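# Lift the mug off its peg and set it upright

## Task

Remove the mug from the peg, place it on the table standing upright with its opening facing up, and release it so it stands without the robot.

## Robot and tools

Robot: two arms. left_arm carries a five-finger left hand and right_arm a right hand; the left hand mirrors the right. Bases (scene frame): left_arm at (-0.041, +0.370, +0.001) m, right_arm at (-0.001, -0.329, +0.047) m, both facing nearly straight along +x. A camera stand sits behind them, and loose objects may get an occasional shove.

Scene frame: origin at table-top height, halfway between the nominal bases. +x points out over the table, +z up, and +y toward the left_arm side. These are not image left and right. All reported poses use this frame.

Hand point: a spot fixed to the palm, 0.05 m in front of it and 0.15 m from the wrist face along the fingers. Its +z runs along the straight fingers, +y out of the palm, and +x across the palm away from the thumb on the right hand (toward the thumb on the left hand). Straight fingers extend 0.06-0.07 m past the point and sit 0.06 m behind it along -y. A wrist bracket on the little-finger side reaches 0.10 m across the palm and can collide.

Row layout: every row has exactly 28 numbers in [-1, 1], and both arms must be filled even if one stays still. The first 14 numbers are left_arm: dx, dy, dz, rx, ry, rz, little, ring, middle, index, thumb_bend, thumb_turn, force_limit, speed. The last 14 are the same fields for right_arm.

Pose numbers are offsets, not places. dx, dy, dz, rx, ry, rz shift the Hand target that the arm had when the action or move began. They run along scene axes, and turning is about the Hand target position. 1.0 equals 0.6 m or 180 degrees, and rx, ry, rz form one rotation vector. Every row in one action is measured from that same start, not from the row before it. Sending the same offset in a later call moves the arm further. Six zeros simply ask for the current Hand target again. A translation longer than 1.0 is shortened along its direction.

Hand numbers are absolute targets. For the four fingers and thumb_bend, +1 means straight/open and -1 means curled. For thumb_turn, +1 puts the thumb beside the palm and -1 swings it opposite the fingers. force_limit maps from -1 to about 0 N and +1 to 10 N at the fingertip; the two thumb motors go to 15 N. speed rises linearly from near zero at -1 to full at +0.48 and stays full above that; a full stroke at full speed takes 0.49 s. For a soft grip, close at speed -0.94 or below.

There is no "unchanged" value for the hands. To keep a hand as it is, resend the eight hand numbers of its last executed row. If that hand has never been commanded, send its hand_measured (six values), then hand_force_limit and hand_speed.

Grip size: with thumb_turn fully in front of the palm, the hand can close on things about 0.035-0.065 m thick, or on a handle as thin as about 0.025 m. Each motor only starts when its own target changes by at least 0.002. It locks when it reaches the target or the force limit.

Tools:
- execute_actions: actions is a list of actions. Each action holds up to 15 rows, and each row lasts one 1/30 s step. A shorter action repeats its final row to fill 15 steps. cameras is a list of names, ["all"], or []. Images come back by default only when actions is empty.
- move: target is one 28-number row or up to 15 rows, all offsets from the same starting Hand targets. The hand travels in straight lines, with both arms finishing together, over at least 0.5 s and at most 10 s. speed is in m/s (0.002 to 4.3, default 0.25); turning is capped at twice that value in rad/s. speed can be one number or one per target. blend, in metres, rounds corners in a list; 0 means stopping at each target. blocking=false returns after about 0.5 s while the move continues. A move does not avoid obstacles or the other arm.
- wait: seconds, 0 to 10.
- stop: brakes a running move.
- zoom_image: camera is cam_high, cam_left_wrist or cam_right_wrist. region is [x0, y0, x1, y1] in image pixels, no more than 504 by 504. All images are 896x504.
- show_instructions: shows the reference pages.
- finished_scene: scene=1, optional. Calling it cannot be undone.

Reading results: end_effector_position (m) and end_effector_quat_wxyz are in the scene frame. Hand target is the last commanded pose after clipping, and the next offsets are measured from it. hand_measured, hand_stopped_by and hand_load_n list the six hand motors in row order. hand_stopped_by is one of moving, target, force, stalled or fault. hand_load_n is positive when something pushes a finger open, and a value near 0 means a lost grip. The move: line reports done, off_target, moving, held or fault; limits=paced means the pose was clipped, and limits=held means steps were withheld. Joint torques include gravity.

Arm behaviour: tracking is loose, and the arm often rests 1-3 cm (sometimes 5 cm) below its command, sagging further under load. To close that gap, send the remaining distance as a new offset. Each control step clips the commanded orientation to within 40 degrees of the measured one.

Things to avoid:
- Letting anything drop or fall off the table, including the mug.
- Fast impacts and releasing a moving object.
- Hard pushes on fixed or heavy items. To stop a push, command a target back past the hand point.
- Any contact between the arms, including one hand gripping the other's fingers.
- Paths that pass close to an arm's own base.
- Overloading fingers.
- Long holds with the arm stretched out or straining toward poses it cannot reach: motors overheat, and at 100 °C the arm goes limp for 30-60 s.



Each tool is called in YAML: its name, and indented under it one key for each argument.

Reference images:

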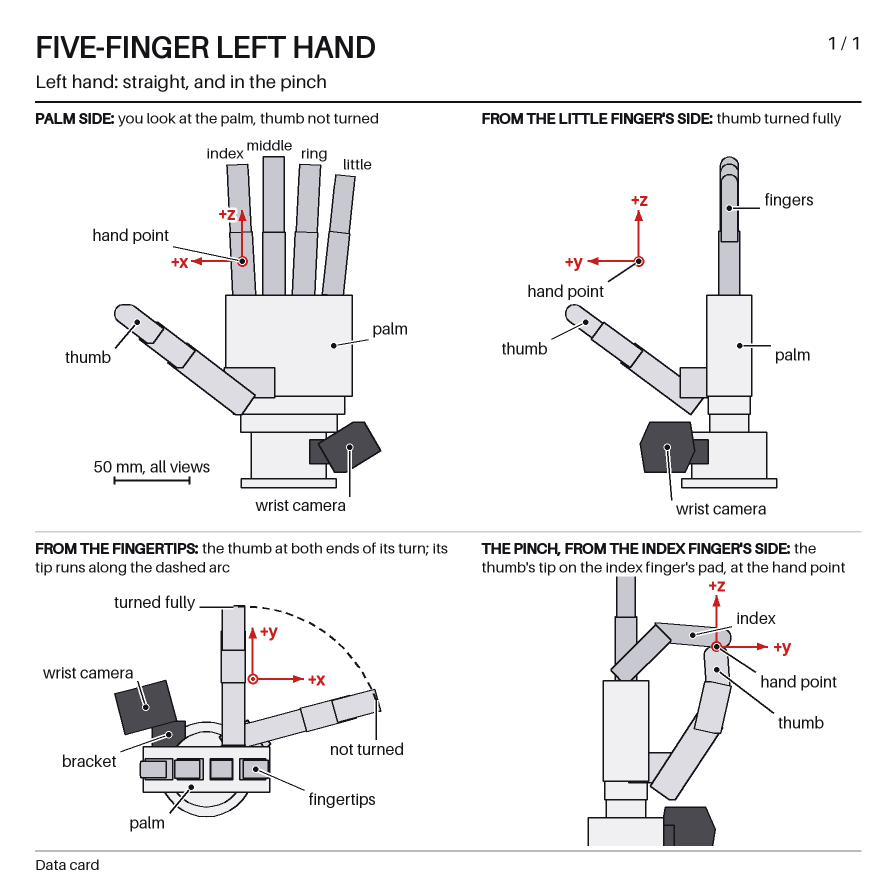

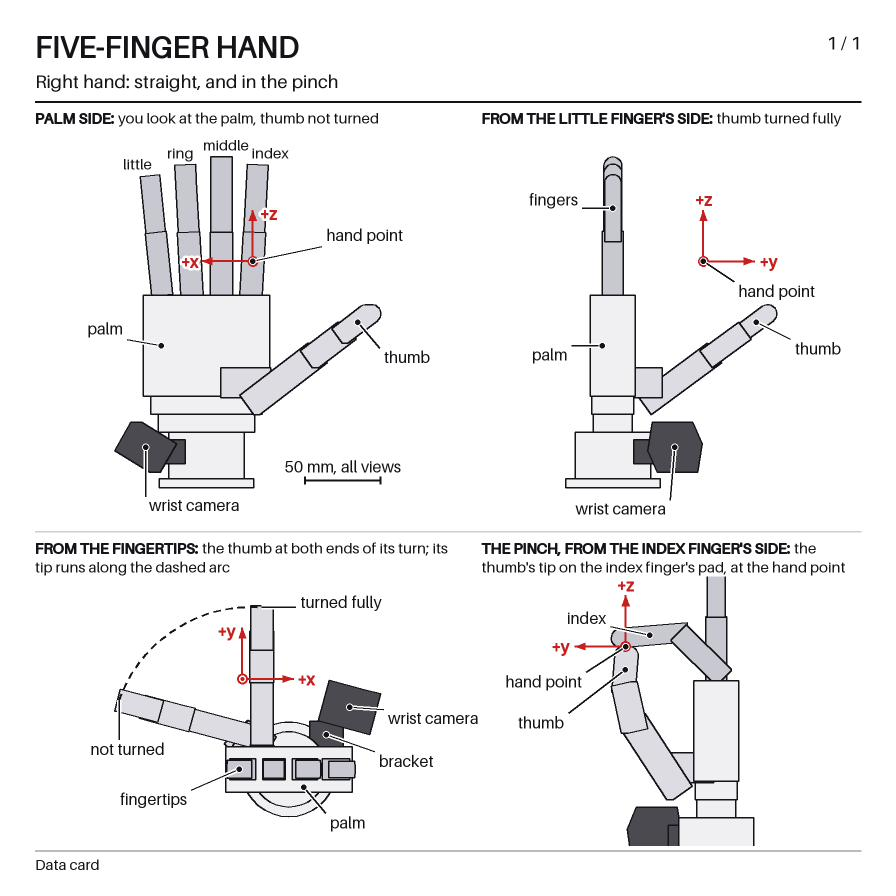

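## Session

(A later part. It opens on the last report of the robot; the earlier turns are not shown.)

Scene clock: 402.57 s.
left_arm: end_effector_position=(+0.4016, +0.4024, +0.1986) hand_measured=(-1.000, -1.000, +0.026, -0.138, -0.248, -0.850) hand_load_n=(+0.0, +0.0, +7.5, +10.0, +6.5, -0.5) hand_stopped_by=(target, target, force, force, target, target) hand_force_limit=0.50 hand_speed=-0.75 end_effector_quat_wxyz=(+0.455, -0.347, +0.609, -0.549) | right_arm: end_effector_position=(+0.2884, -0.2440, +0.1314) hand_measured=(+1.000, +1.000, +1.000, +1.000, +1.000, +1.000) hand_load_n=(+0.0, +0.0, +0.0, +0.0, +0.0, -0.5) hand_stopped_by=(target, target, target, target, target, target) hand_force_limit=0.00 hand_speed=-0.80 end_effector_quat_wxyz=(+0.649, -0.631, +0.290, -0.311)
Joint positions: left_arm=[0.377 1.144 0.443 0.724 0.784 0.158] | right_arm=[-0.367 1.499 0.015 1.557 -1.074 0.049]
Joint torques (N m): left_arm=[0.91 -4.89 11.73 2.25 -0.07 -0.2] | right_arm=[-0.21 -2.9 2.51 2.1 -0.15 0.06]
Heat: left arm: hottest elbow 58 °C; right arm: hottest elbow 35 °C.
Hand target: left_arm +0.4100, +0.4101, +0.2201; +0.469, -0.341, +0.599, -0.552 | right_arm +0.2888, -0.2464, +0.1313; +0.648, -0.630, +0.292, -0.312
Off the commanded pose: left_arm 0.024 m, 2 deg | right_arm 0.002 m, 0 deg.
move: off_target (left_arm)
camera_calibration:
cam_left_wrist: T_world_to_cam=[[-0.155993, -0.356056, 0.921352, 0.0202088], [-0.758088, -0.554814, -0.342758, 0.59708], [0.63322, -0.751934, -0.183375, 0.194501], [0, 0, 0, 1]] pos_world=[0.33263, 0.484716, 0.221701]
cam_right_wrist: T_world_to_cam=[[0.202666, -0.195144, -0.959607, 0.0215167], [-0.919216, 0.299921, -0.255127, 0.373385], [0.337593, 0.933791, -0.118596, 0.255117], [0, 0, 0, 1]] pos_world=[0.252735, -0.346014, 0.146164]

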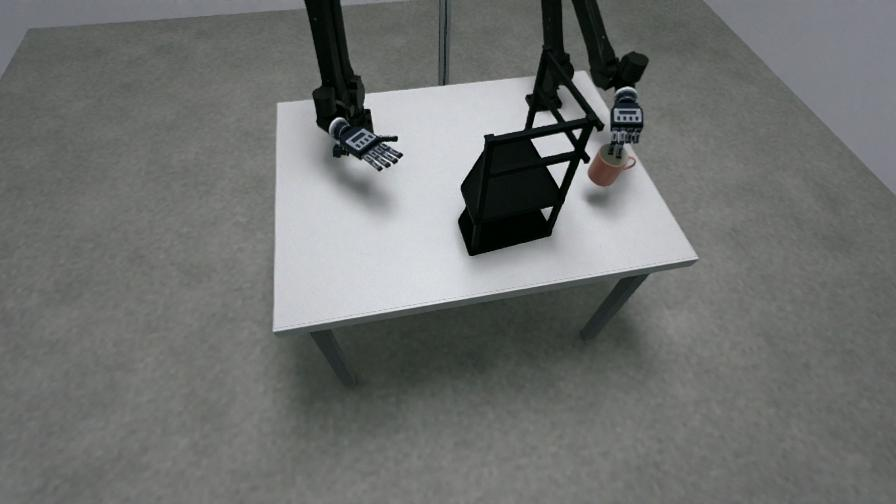

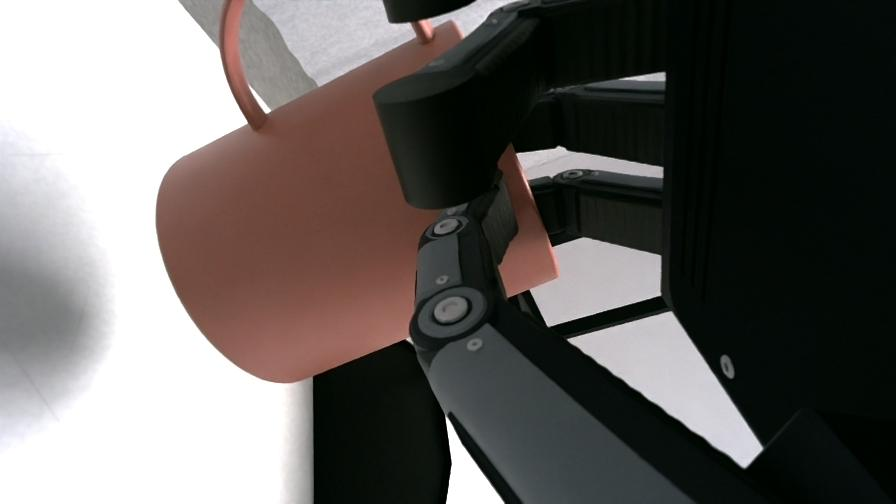

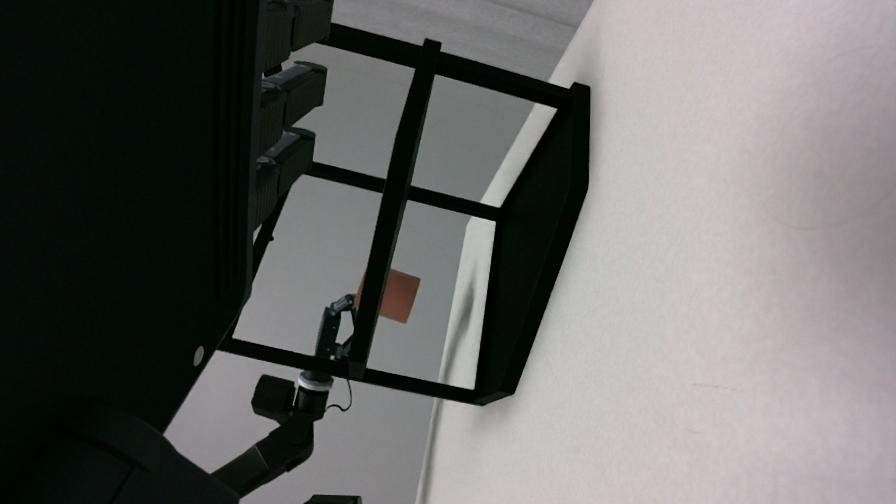

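move:
  target: [0, 0, -0.1, 0, -0.0222, 0, -1, -1, -0.75, -0.75, -0.25, -0.85, 0.5, -0.75, 0, 0, 0, 0, 0, 0, 1, 1, 1, 1, 1, 1, 0, -0.8]
  speed: 0.1
  cameras: ["all"]

zoom_image:
  camera: "cam_high"
  region: [560, 80, 680, 240]

zoom_image:
  camera: "cam_right_wrist"
  region: [300, 220, 500, 400]

Scene clock: 408.83 s.
left_arm: end_effector_position=(+0.4053, +0.4039, +0.1427) hand_measured=(-1.000, -1.000, +0.026, -0.138, -0.248, -0.850) hand_load_n=(+0.0, +0.0, +7.5, +10.0, +6.5, -1.0) hand_stopped_by=(target, target, force, force, target, target) hand_force_limit=0.50 hand_speed=-0.75 end_effector_quat_wxyz=(+0.471, -0.335, +0.594, -0.559) | right_arm: end_effector_position=(+0.2884, -0.2440, +0.1314) hand_measured=(+1.000, +1.000, +1.000, +1.000, +1.000, +1.000) hand_load_n=(+0.0, +0.0, +0.0, +0.0, +0.0, +0.0) hand_stopped_by=(target, target, target, target, target, target) hand_force_limit=0.00 hand_speed=-0.80 end_effector_quat_wxyz=(+0.649, -0.631, +0.290, -0.311)
Joint positions: left_arm=[0.381 1.407 0.366 1.139 0.783 0.117] | right_arm=[-0.367 1.499 0.015 1.557 -1.074 0.049]
Joint torques (N m): left_arm=[1.14 -4.89 7.17 3.74 -0.04 -0.21] | right_arm=[-0.21 -2.9 2.51 2.1 -0.16 0.06]
Heat: left arm: hottest elbow 58 °C; right arm: hottest elbow 35 °C.
Hand target: left_arm +0.4100, +0.4101, +0.1600; +0.490, -0.322, +0.582, -0.564 | right_arm +0.2888, -0.2464, +0.1313; +0.648, -0.630, +0.292, -0.312
Off the commanded pose: left_arm 0.019 m, 3 deg | right_arm 0.002 m, 0 deg.
move: off_target (left_arm)
camera_calibration:
cam_left_wrist: T_world_to_cam=[[-0.203801, -0.349375, 0.91455, 0.0904857], [-0.737088, -0.560055, -0.378206, 0.580258], [0.644334, -0.751183, -0.14338, 0.172571], [0, 0, 0, 1]] pos_world=[0.334949, 0.486222, 0.161447]
cam_right_wrist: T_world_to_cam=[[0.202666, -0.195144, -0.959607, 0.0215167], [-0.919216, 0.299921, -0.255127, 0.373385], [0.337593, 0.933791, -0.118596, 0.255117], [0, 0, 0, 1]] pos_world=[0.252735, -0.346014, 0.146164]

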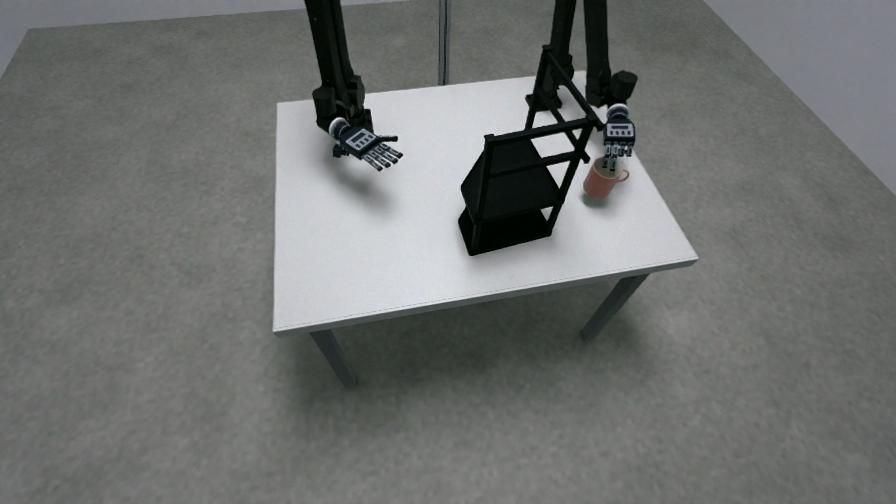

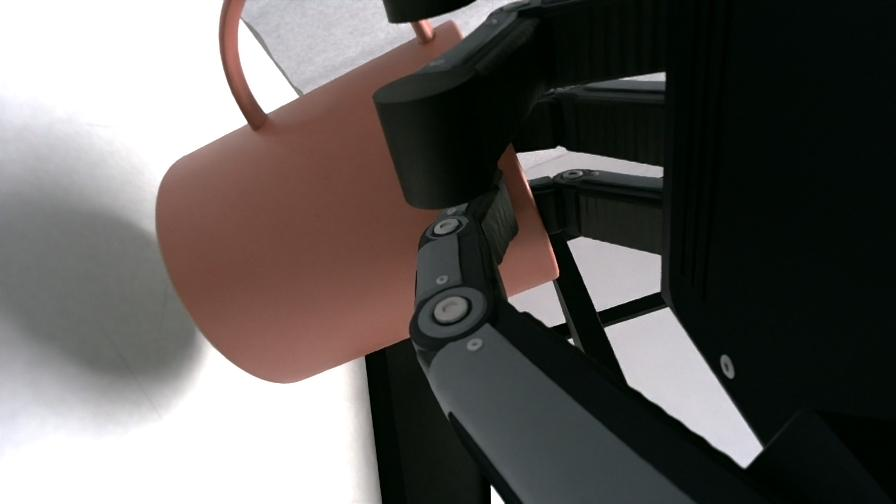

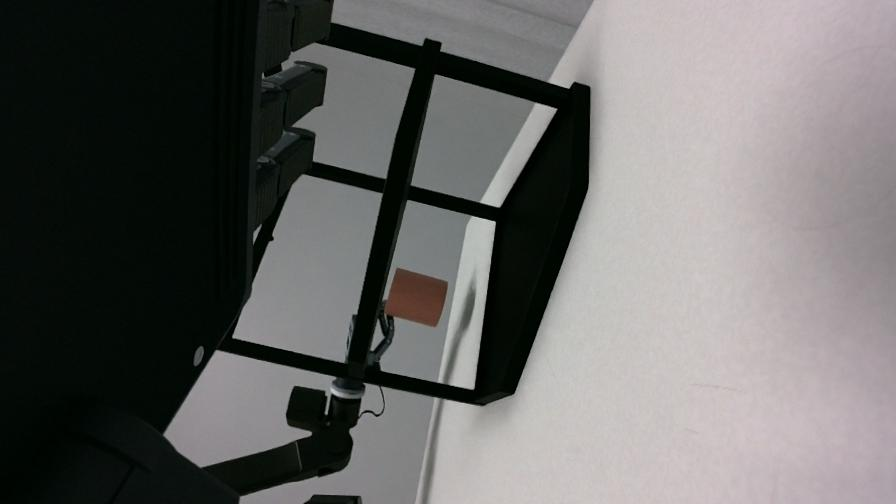

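Scaled by 3.150 from the camera's 896x504 image, which has a finer 1280x720 frame.

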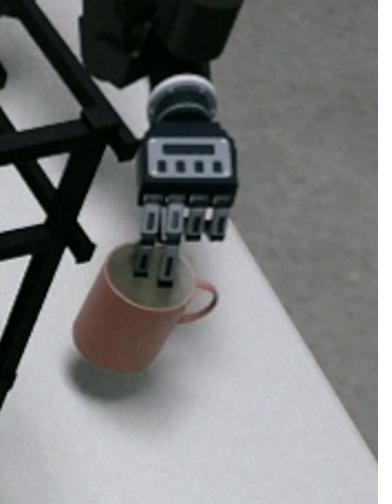

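Scaled by 2.520 from the camera's 896x504 image, which has a finer 1280x720 frame.

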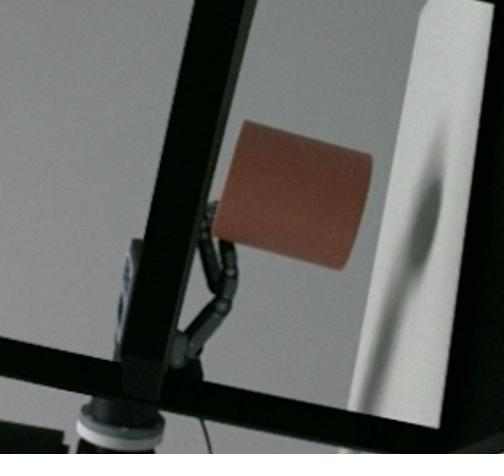

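move:
  target: [0, 0, -0.035, 0, 0, 0, -1, -1, -0.75, -0.75, -0.25, -0.85, 0.5, -0.75, 0, 0, 0, 0, 0, 0, 1, 1, 1, 1, 1, 1, 0, -0.8]
  speed: 0.05
  cameras: ["cam_high", "cam_left_wrist", "cam_right_wrist"]

zoom_image:
  camera: "cam_high"
  region: [560, 100, 660, 220]

zoom_image:
  camera: "cam_right_wrist"
  region: [320, 220, 520, 400]

Scene clock: 413.37 s.
left_arm: end_effector_position=(+0.4058, +0.4042, +0.1230) hand_measured=(-1.000, -1.000, +0.026, -0.138, -0.248, -0.850) hand_load_n=(+0.0, +0.0, +7.5, +10.0, +6.5, -0.5) hand_stopped_by=(target, target, force, force, target, target) hand_force_limit=0.50 hand_speed=-0.75 end_effector_quat_wxyz=(+0.471, -0.334, +0.594, -0.560) | right_arm: end_effector_position=(+0.2884, -0.2440, +0.1314) hand_measured=(+1.000, +1.000, +1.000, +1.000, +1.000, +1.000) hand_load_n=(+0.0, -0.5, +0.0, +0.0, +0.0, -0.5) hand_stopped_by=(target, target, target, target, target, target) hand_force_limit=0.00 hand_speed=-0.80 end_effector_quat_wxyz=(+0.649, -0.631, +0.290, -0.311)
Joint positions: left_arm=[0.381 1.5 0.355 1.244 0.783 0.117] | right_arm=[-0.367 1.499 0.015 1.557 -1.074 0.049]
Joint torques (N m): left_arm=[0.91 -6.01 5.97 3.79 -0.01 -0.21] | right_arm=[-0.26 -2.9 2.51 2.11 -0.15 0.06]
Heat: left arm: hottest elbow 57 °C; right arm: hottest elbow 35 °C.
Hand target: left_arm +0.4100, +0.4101, +0.1389; +0.490, -0.322, +0.582, -0.564 | right_arm +0.2888, -0.2464, +0.1313; +0.648, -0.630, +0.292, -0.312
Off the commanded pose: left_arm 0.018 m, 3 deg | right_arm 0.002 m, 0 deg.
move: off_target (left_arm)
camera_calibration:
cam_left_wrist: T_world_to_cam=[[-0.205904, -0.350048, 0.913821, 0.109897], [-0.736241, -0.559745, -0.380308, 0.573116], [0.644633, -0.7511, -0.142466, 0.16929], [0, 0, 0, 1]] pos_world=[0.335449, 0.486422, 0.141652]
cam_right_wrist: T_world_to_cam=[[0.202666, -0.195144, -0.959607, 0.0215167], [-0.919216, 0.299921, -0.255127, 0.373385], [0.337593, 0.933791, -0.118596, 0.255117], [0, 0, 0, 1]] pos_world=[0.252735, -0.346014, 0.146164]

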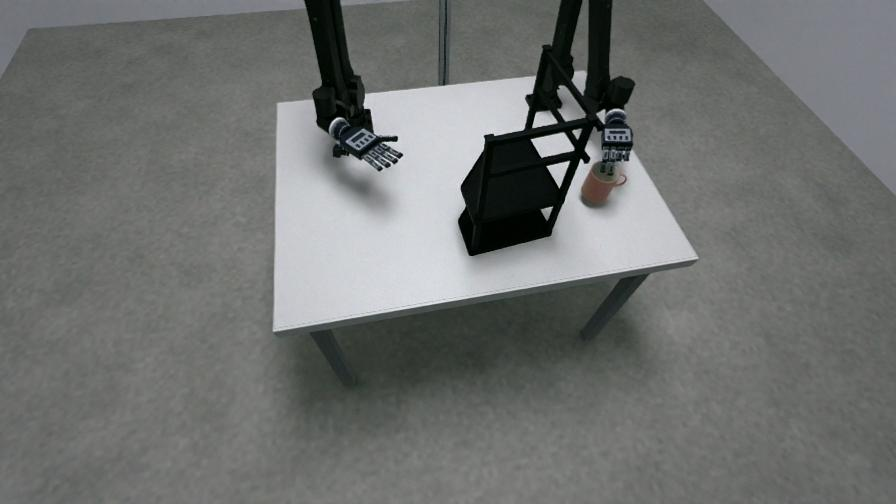

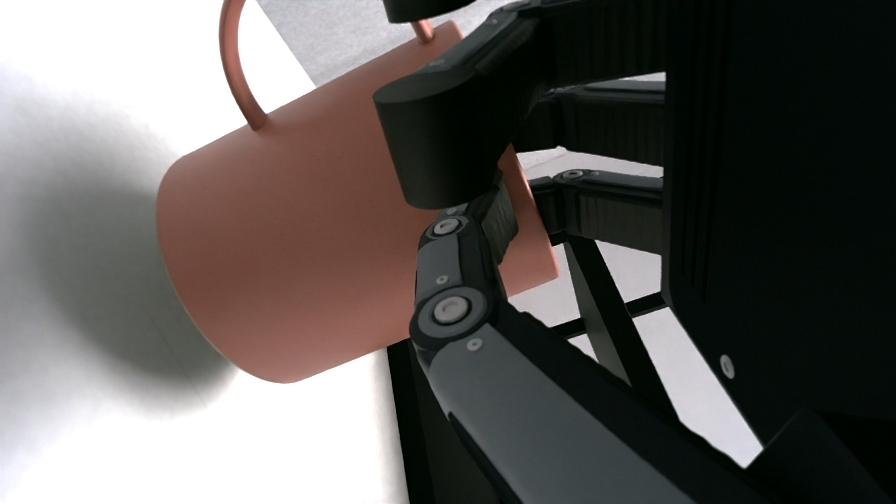

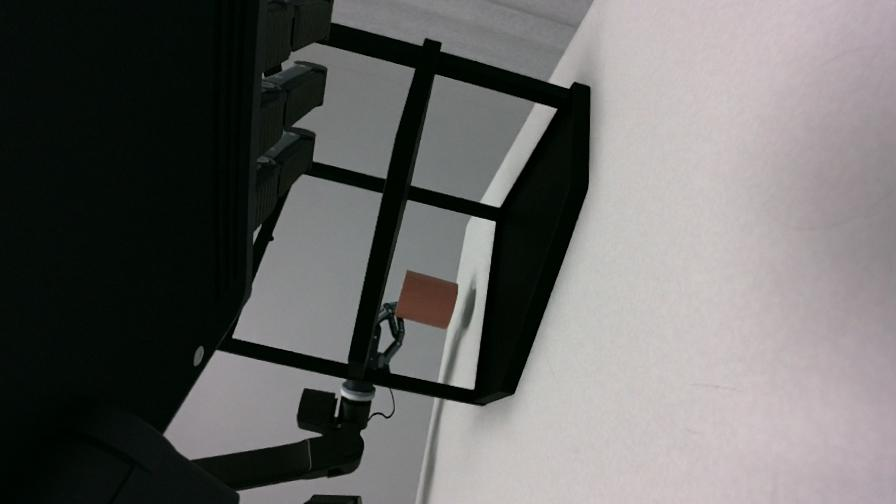

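Scaled by 4.200 from the camera's 896x504 image, which has a finer 1280x720 frame.

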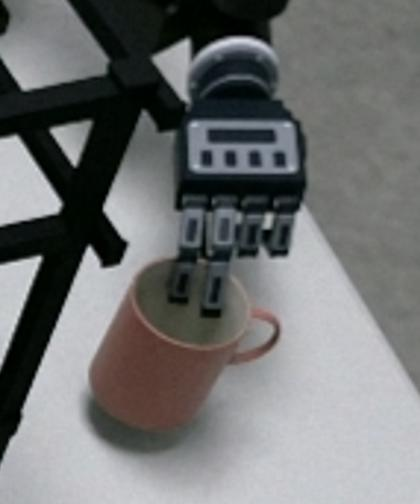

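Scaled by 2.520 from the camera's 896x504 image, which has a finer 1280x720 frame.

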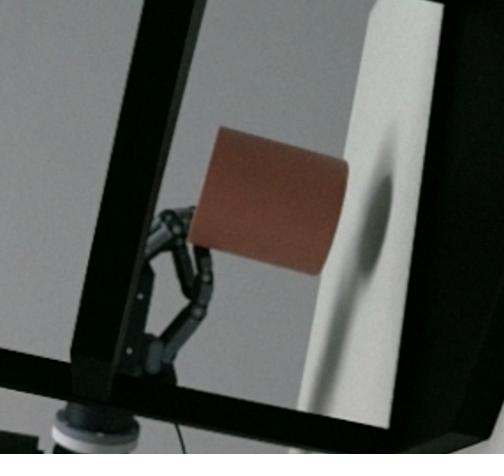

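move:
  target: [0, 0, -0.0167, 0, 0, 0, -1, -1, -0.75, -0.75, -0.25, -0.85, 0.5, -0.75, 0, 0, 0, 0, 0, 0, 1, 1, 1, 1, 1, 1, 0, -0.8]
  speed: 0.03
  cameras: ["cam_high", "cam_right_wrist"]

zoom_image:
  camera: "cam_high"
  region: [560, 100, 660, 220]

zoom_image:
  camera: "cam_right_wrist"
  region: [360, 240, 500, 360]

Scene clock: 415.23 s.
left_arm: end_effector_position=(+0.4073, +0.4048, +0.1146) hand_measured=(-1.000, -1.000, +0.026, -0.138, -0.248, -0.850) hand_load_n=(+0.0, +0.0, +8.0, +10.0, +6.5, -0.5) hand_stopped_by=(target, target, force, force, target, target) hand_force_limit=0.50 hand_speed=-0.75 end_effector_quat_wxyz=(+0.473, -0.333, +0.594, -0.560) | right_arm: end_effector_position=(+0.2884, -0.2440, +0.1314) hand_measured=(+1.000, +1.000, +1.000, +1.000, +1.000, +1.000) hand_load_n=(+0.0, +0.0, +0.0, +0.0, +0.0, +0.0) hand_stopped_by=(target, target, target, target, target, target) hand_force_limit=0.00 hand_speed=-0.80 end_effector_quat_wxyz=(+0.649, -0.631, +0.290, -0.311)
Joint positions: left_arm=[0.381 1.546 0.355 1.295 0.783 0.116] | right_arm=[-0.367 1.499 0.015 1.557 -1.074 0.049]
Joint torques (N m): left_arm=[1.08 -5.89 5.2 3.78 -0.06 -0.16] | right_arm=[-0.26 -2.84 2.51 2.1 -0.15 0.06]
Heat: left arm: hottest elbow 57 °C; right arm: hottest elbow 35 °C.
Hand target: left_arm +0.4100, +0.4101, +0.1289; +0.490, -0.322, +0.582, -0.564 | right_arm +0.2888, -0.2464, +0.1313; +0.648, -0.630, +0.292, -0.312
Off the commanded pose: left_arm 0.016 m, 3 deg | right_arm 0.002 m, 0 deg.
move: off_target (left_arm)
camera_calibration:
cam_right_wrist: T_world_to_cam=[[0.202666, -0.195144, -0.959607, 0.0215167], [-0.919216, 0.299921, -0.255127, 0.373385], [0.337593, 0.933791, -0.118596, 0.255117], [0, 0, 0, 1]] pos_world=[0.252735, -0.346014, 0.146164]
Images, in order (width x height): cam_high 896x504, cam_right_wrist 896x504.

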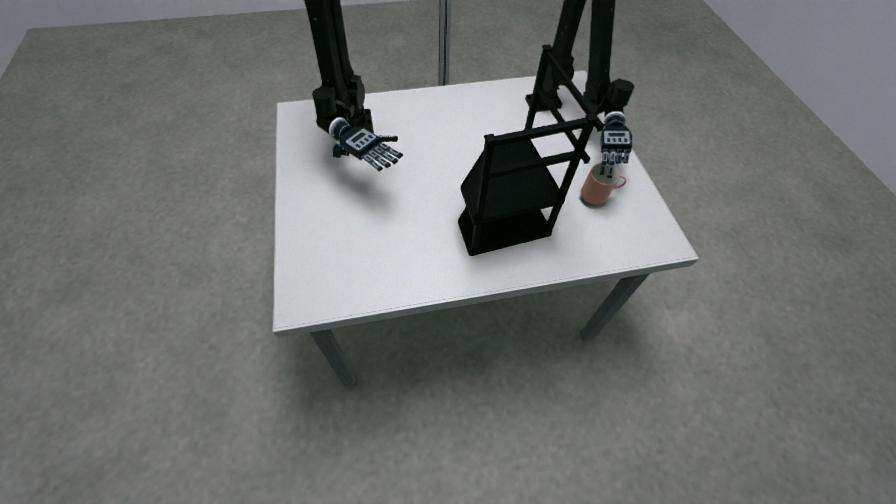

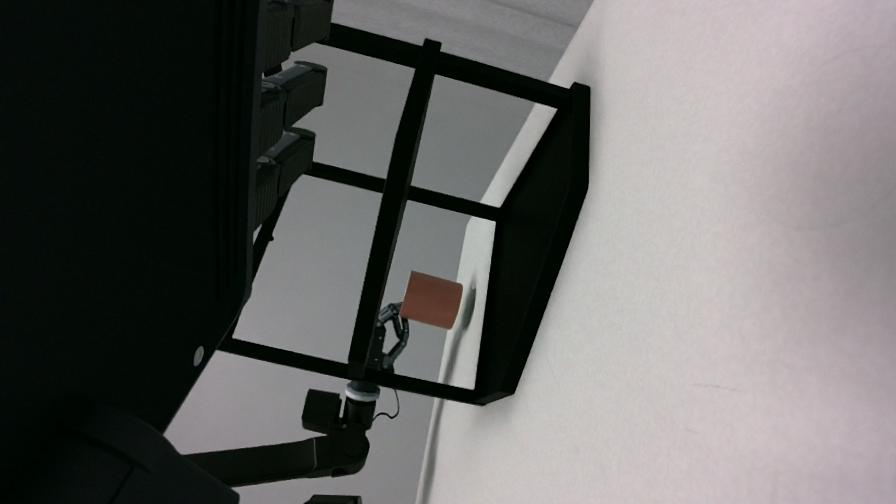

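Scaled by 4.200 from the camera's 896x504 image, which has a finer 1280x720 frame.

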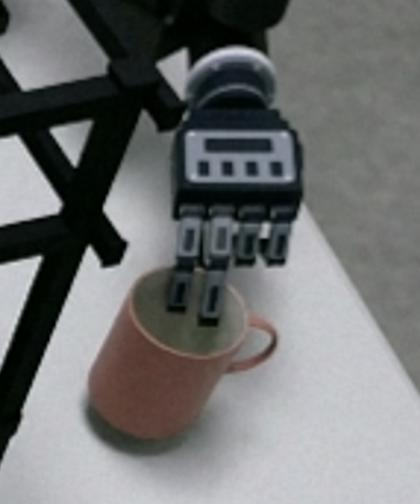

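Scaled by 3.600 from the camera's 896x504 image, which has a finer 1280x720 frame.

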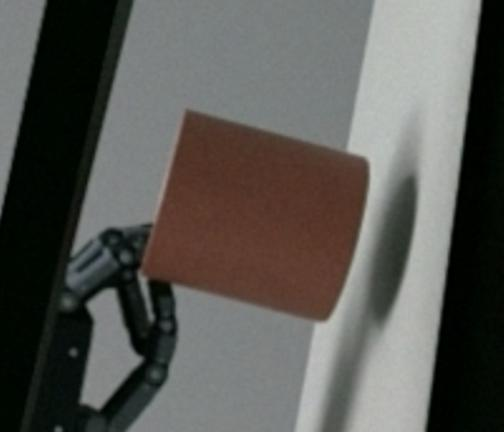

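move:
  target: [0, 0, -0.0117, 0, 0, 0, -1, -1, -0.75, -0.75, -0.25, -0.85, 0.5, -0.75, 0, 0, 0, 0, 0, 0, 1, 1, 1, 1, 1, 1, 0, -0.8]
  speed: 0.03
  cameras: ["cam_high", "cam_right_wrist"]

zoom_image:
  camera: "cam_high"
  region: [560, 130, 640, 220]

zoom_image:
  camera: "cam_right_wrist"
  region: [360, 240, 500, 360]

Scene clock: 417.30 s.
left_arm: end_effector_position=(+0.4064, +0.4044, +0.1070) hand_measured=(-1.000, -1.000, +0.026, -0.138, -0.248, -0.850) hand_load_n=(+0.0, +0.0, +7.5, +10.0, +6.5, -0.5) hand_stopped_by=(target, target, force, force, target, target) hand_force_limit=0.50 hand_speed=-0.75 end_effector_quat_wxyz=(+0.472, -0.334, +0.594, -0.560) | right_arm: end_effector_position=(+0.2884, -0.2440, +0.1314) hand_measured=(+1.000, +1.000, +1.000, +1.000, +1.000, +1.000) hand_load_n=(+0.0, -0.5, -0.5, +0.0, +0.0, +0.0) hand_stopped_by=(target, target, target, target, target, target) hand_force_limit=0.00 hand_speed=-0.80 end_effector_quat_wxyz=(+0.649, -0.631, +0.290, -0.311)
Joint positions: left_arm=[0.381 1.579 0.351 1.33 0.783 0.116] | right_arm=[-0.367 1.499 0.015 1.557 -1.074 0.049]
Joint torques (N m): left_arm=[0.97 -6.12 5.08 3.69 -0.02 -0.2] | right_arm=[-0.15 -2.84 2.51 2.11 -0.16 0.05]
Heat: left arm: hottest elbow 56 °C; right arm: hottest elbow 35 °C.
Hand target: left_arm +0.4100, +0.4100, +0.1220; +0.490, -0.322, +0.582, -0.564 | right_arm +0.2888, -0.2464, +0.1313; +0.648, -0.630, +0.292, -0.312
Off the commanded pose: left_arm 0.016 m, 3 deg | right_arm 0.002 m, 0 deg.
move: off_target (left_arm)
camera_calibration:
cam_right_wrist: T_world_to_cam=[[0.202666, -0.195144, -0.959607, 0.0215167], [-0.919216, 0.299921, -0.255127, 0.373385], [0.337593, 0.933791, -0.118596, 0.255117], [0, 0, 0, 1]] pos_world=[0.252735, -0.346014, 0.146164]
Images, in order (width x height): cam_high 896x504, cam_right_wrist 896x504.

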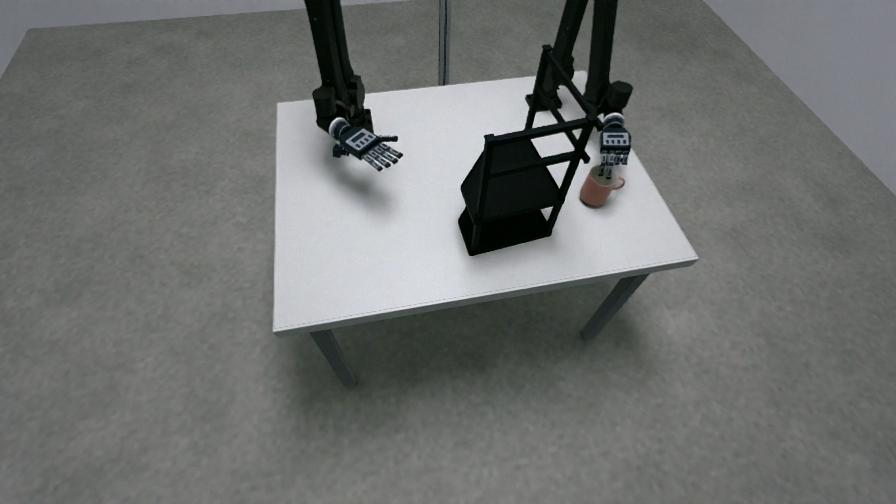

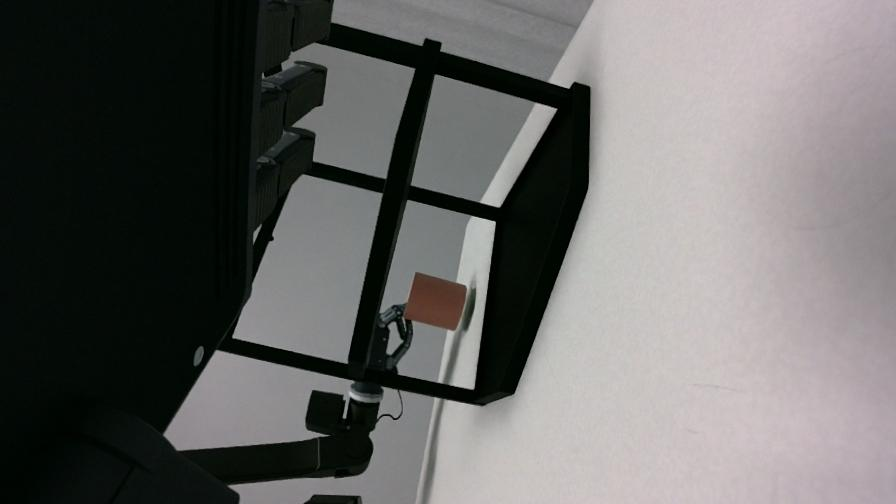

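Scaled by 5.600 from the camera's 896x504 image, which has a finer 1280x720 frame.

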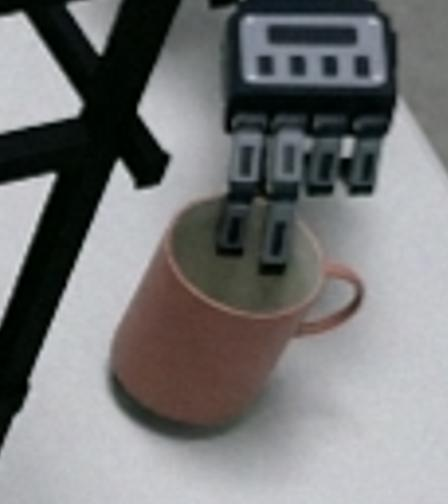

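Scaled by 3.600 from the camera's 896x504 image, which has a finer 1280x720 frame.

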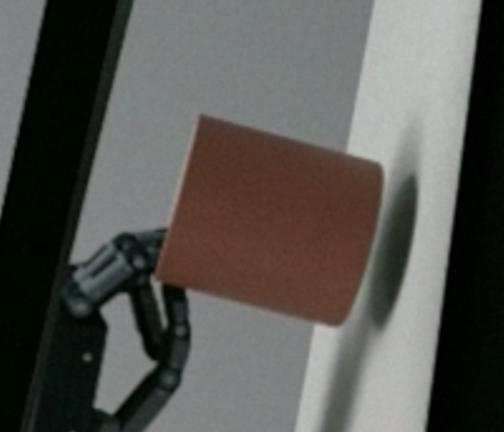

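move:
  target: [0, 0, -0.01, 0, 0, 0, -1, -1, -0.75, -0.75, -0.25, -0.85, 0.5, -0.75, 0, 0, 0, 0, 0, 0, 1, 1, 1, 1, 1, 1, 0, -0.8]
  speed: 0.03
  cameras: ["cam_high", "cam_right_wrist"]

zoom_image:
  camera: "cam_high"
  region: [560, 130, 640, 220]

zoom_image:
  camera: "cam_right_wrist"
  region: [360, 240, 500, 360]

Scene clock: 419.93 s.
left_arm: end_effector_position=(+0.4068, +0.4046, +0.1014) hand_measured=(-1.000, -1.000, +0.026, -0.138, -0.248, -0.850) hand_load_n=(+0.0, +0.0, +7.5, +10.0, +6.5, -0.5) hand_stopped_by=(target, target, force, force, target, target) hand_force_limit=0.50 hand_speed=-0.75 end_effector_quat_wxyz=(+0.472, -0.333, +0.594, -0.560) | right_arm: end_effector_position=(+0.2884, -0.2440, +0.1314) hand_measured=(+1.000, +1.000, +1.000, +1.000, +1.000, +1.000) hand_load_n=(+0.0, -0.5, +0.0, +0.0, +0.0, +0.0) hand_stopped_by=(target, target, target, target, target, target) hand_force_limit=0.00 hand_speed=-0.80 end_effector_quat_wxyz=(+0.649, -0.631, +0.290, -0.311)
Joint positions: left_arm=[0.381 1.608 0.351 1.361 0.783 0.116] | right_arm=[-0.367 1.499 0.015 1.557 -1.074 0.049]
Joint torques (N m): left_arm=[0.73 -6.18 4.63 4.05 -0.02 -0.2] | right_arm=[-0.21 -2.78 2.51 2.11 -0.15 0.05]
Heat: left arm: hottest elbow 56 °C; right arm: hottest elbow 35 °C.
Hand target: left_arm +0.4100, +0.4100, +0.1159; +0.490, -0.322, +0.582, -0.564 | right_arm +0.2888, -0.2464, +0.1313; +0.648, -0.630, +0.292, -0.312
Off the commanded pose: left_arm 0.016 m, 3 deg | right_arm 0.002 m, 0 deg.
move: off_target (left_arm)
camera_calibration:
cam_right_wrist: T_world_to_cam=[[0.202666, -0.195144, -0.959607, 0.0215167], [-0.919216, 0.299921, -0.255127, 0.373385], [0.337593, 0.933791, -0.118596, 0.255117], [0, 0, 0, 1]] pos_world=[0.252735, -0.346014, 0.146164]
Images, in order (width x height): cam_high 896x504, cam_right_wrist 896x504.

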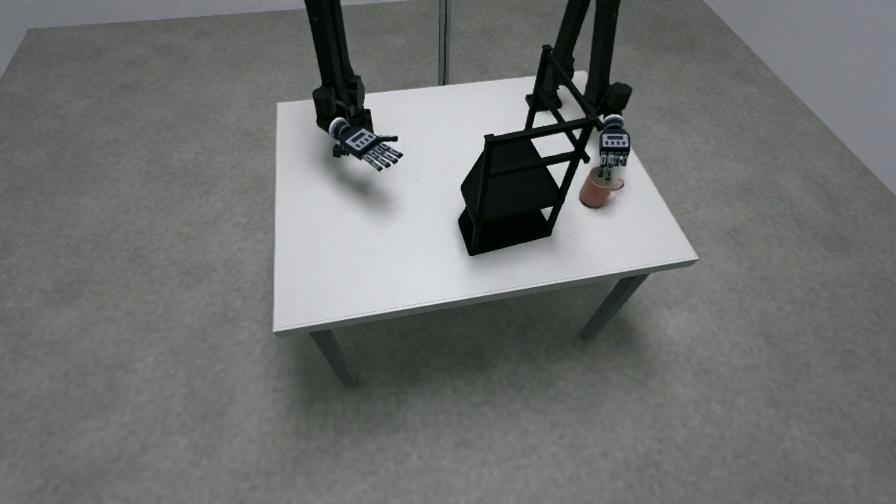

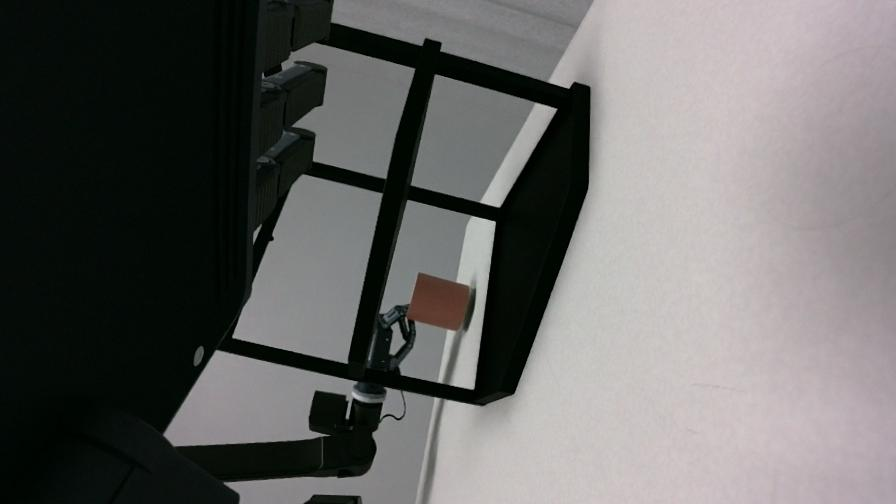

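Scaled by 5.600 from the camera's 896x504 image, which has a finer 1280x720 frame.

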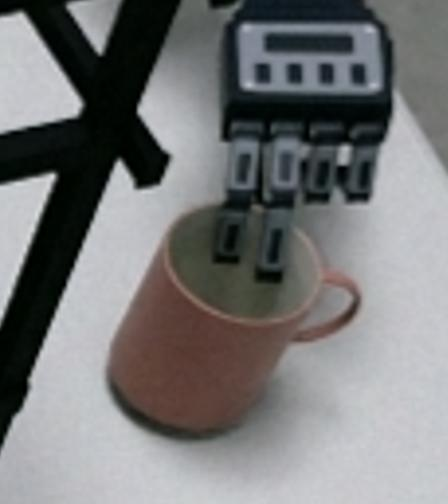

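Scaled by 3.600 from the camera's 896x504 image, which has a finer 1280x720 frame.

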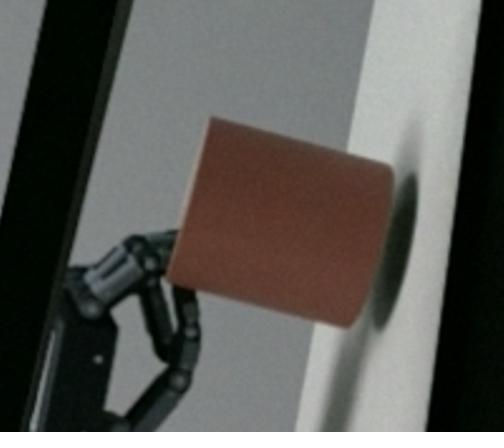

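move:
  target: [0, 0, -0.0083, 0, 0, 0, -1, -1, -0.75, -0.75, -0.25, -0.85, 0.5, -0.75, 0, 0, 0, 0, 0, 0, 1, 1, 1, 1, 1, 1, 0, -0.8]
  speed: 0.03
  cameras: ["cam_high", "cam_right_wrist"]

zoom_image:
  camera: "cam_high"
  region: [560, 130, 640, 220]

zoom_image:
  camera: "cam_right_wrist"
  region: [360, 240, 500, 360]

Scene clock: 421.83 s.
left_arm: end_effector_position=(+0.4071, +0.4047, +0.0969) hand_measured=(-1.000, -1.000, +0.026, -0.138, -0.248, -0.850) hand_load_n=(+0.0, +0.0, +7.5, +10.5, +6.5, -1.0) hand_stopped_by=(target, target, force, force, target, target) hand_force_limit=0.50 hand_speed=-0.75 end_effector_quat_wxyz=(+0.473, -0.333, +0.594, -0.560) | right_arm: end_effector_position=(+0.2884, -0.2440, +0.1314) hand_measured=(+1.000, +1.000, +1.000, +1.000, +1.000, +1.000) hand_load_n=(+0.0, +0.0, +0.0, -0.5, +0.0, +0.0) hand_stopped_by=(target, target, target, target, target, target) hand_force_limit=0.00 hand_speed=-0.80 end_effector_quat_wxyz=(+0.649, -0.631, +0.290, -0.311)
Joint positions: left_arm=[0.381 1.632 0.351 1.386 0.783 0.116] | right_arm=[-0.367 1.499 0.015 1.557 -1.074 0.049]
Joint torques (N m): left_arm=[1.2 -6.3 4.45 3.69 -0.03 -0.21] | right_arm=[-0.21 -2.84 2.51 2.1 -0.15 0.05]
Heat: left arm: hottest elbow 55 °C; right arm: hottest elbow 35 °C.
Hand target: left_arm +0.4100, +0.4101, +0.1111; +0.490, -0.322, +0.582, -0.564 | right_arm +0.2888, -0.2464, +0.1313; +0.648, -0.630, +0.292, -0.312
Off the commanded pose: left_arm 0.015 m, 3 deg | right_arm 0.002 m, 0 deg.
move: off_target (left_arm)
camera_calibration:
cam_right_wrist: T_world_to_cam=[[0.202666, -0.195144, -0.959607, 0.0215167], [-0.919216, 0.299921, -0.255127, 0.373385], [0.337593, 0.933791, -0.118596, 0.255117], [0, 0, 0, 1]] pos_world=[0.252735, -0.346014, 0.146164]
Images, in order (width x height): cam_high 896x504, cam_right_wrist 896x504.

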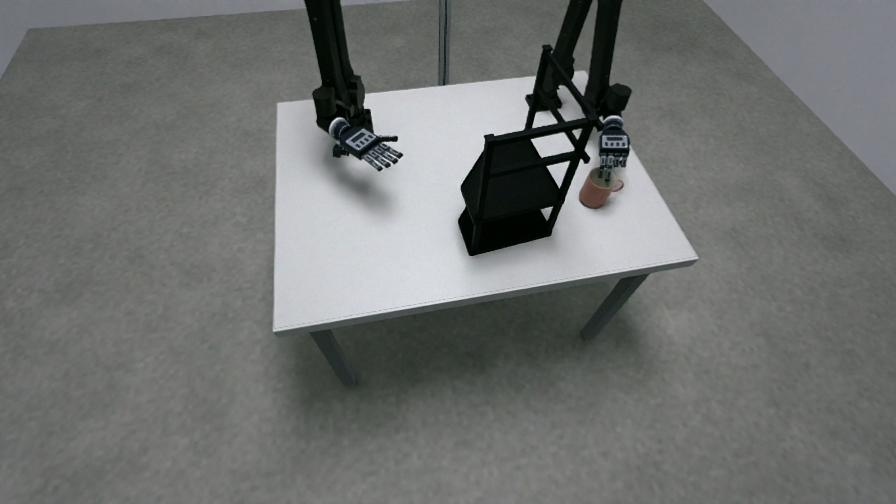

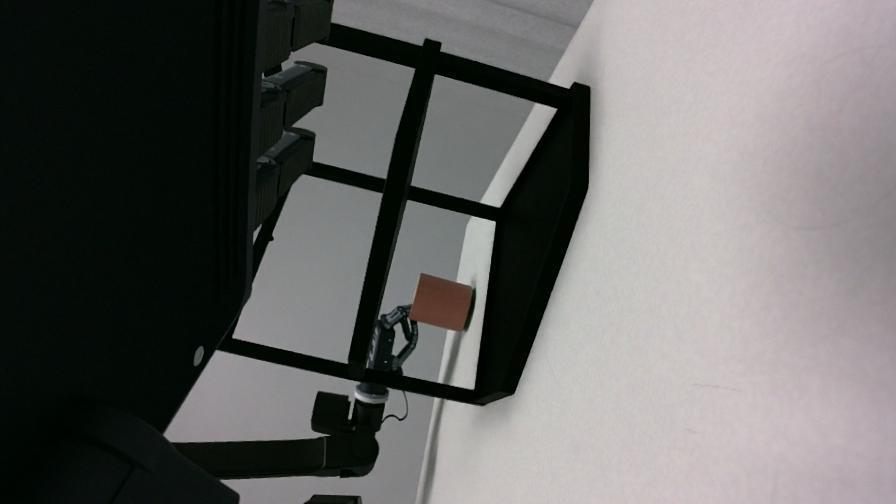

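Scaled by 5.600 from the camera's 896x504 image, which has a finer 1280x720 frame.

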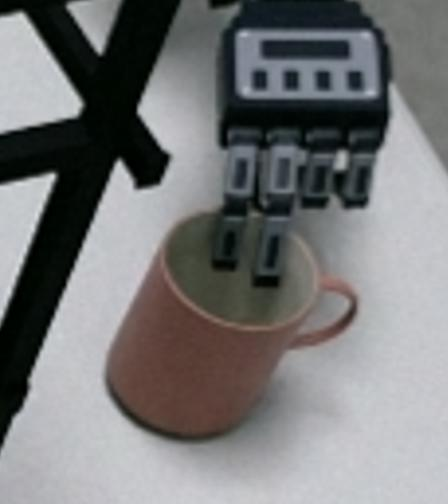

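Scaled by 3.600 from the camera's 896x504 image, which has a finer 1280x720 frame.

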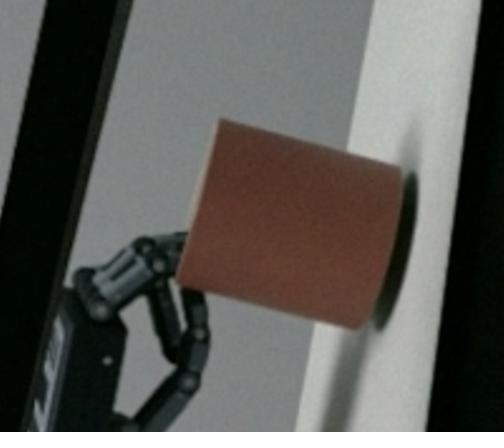

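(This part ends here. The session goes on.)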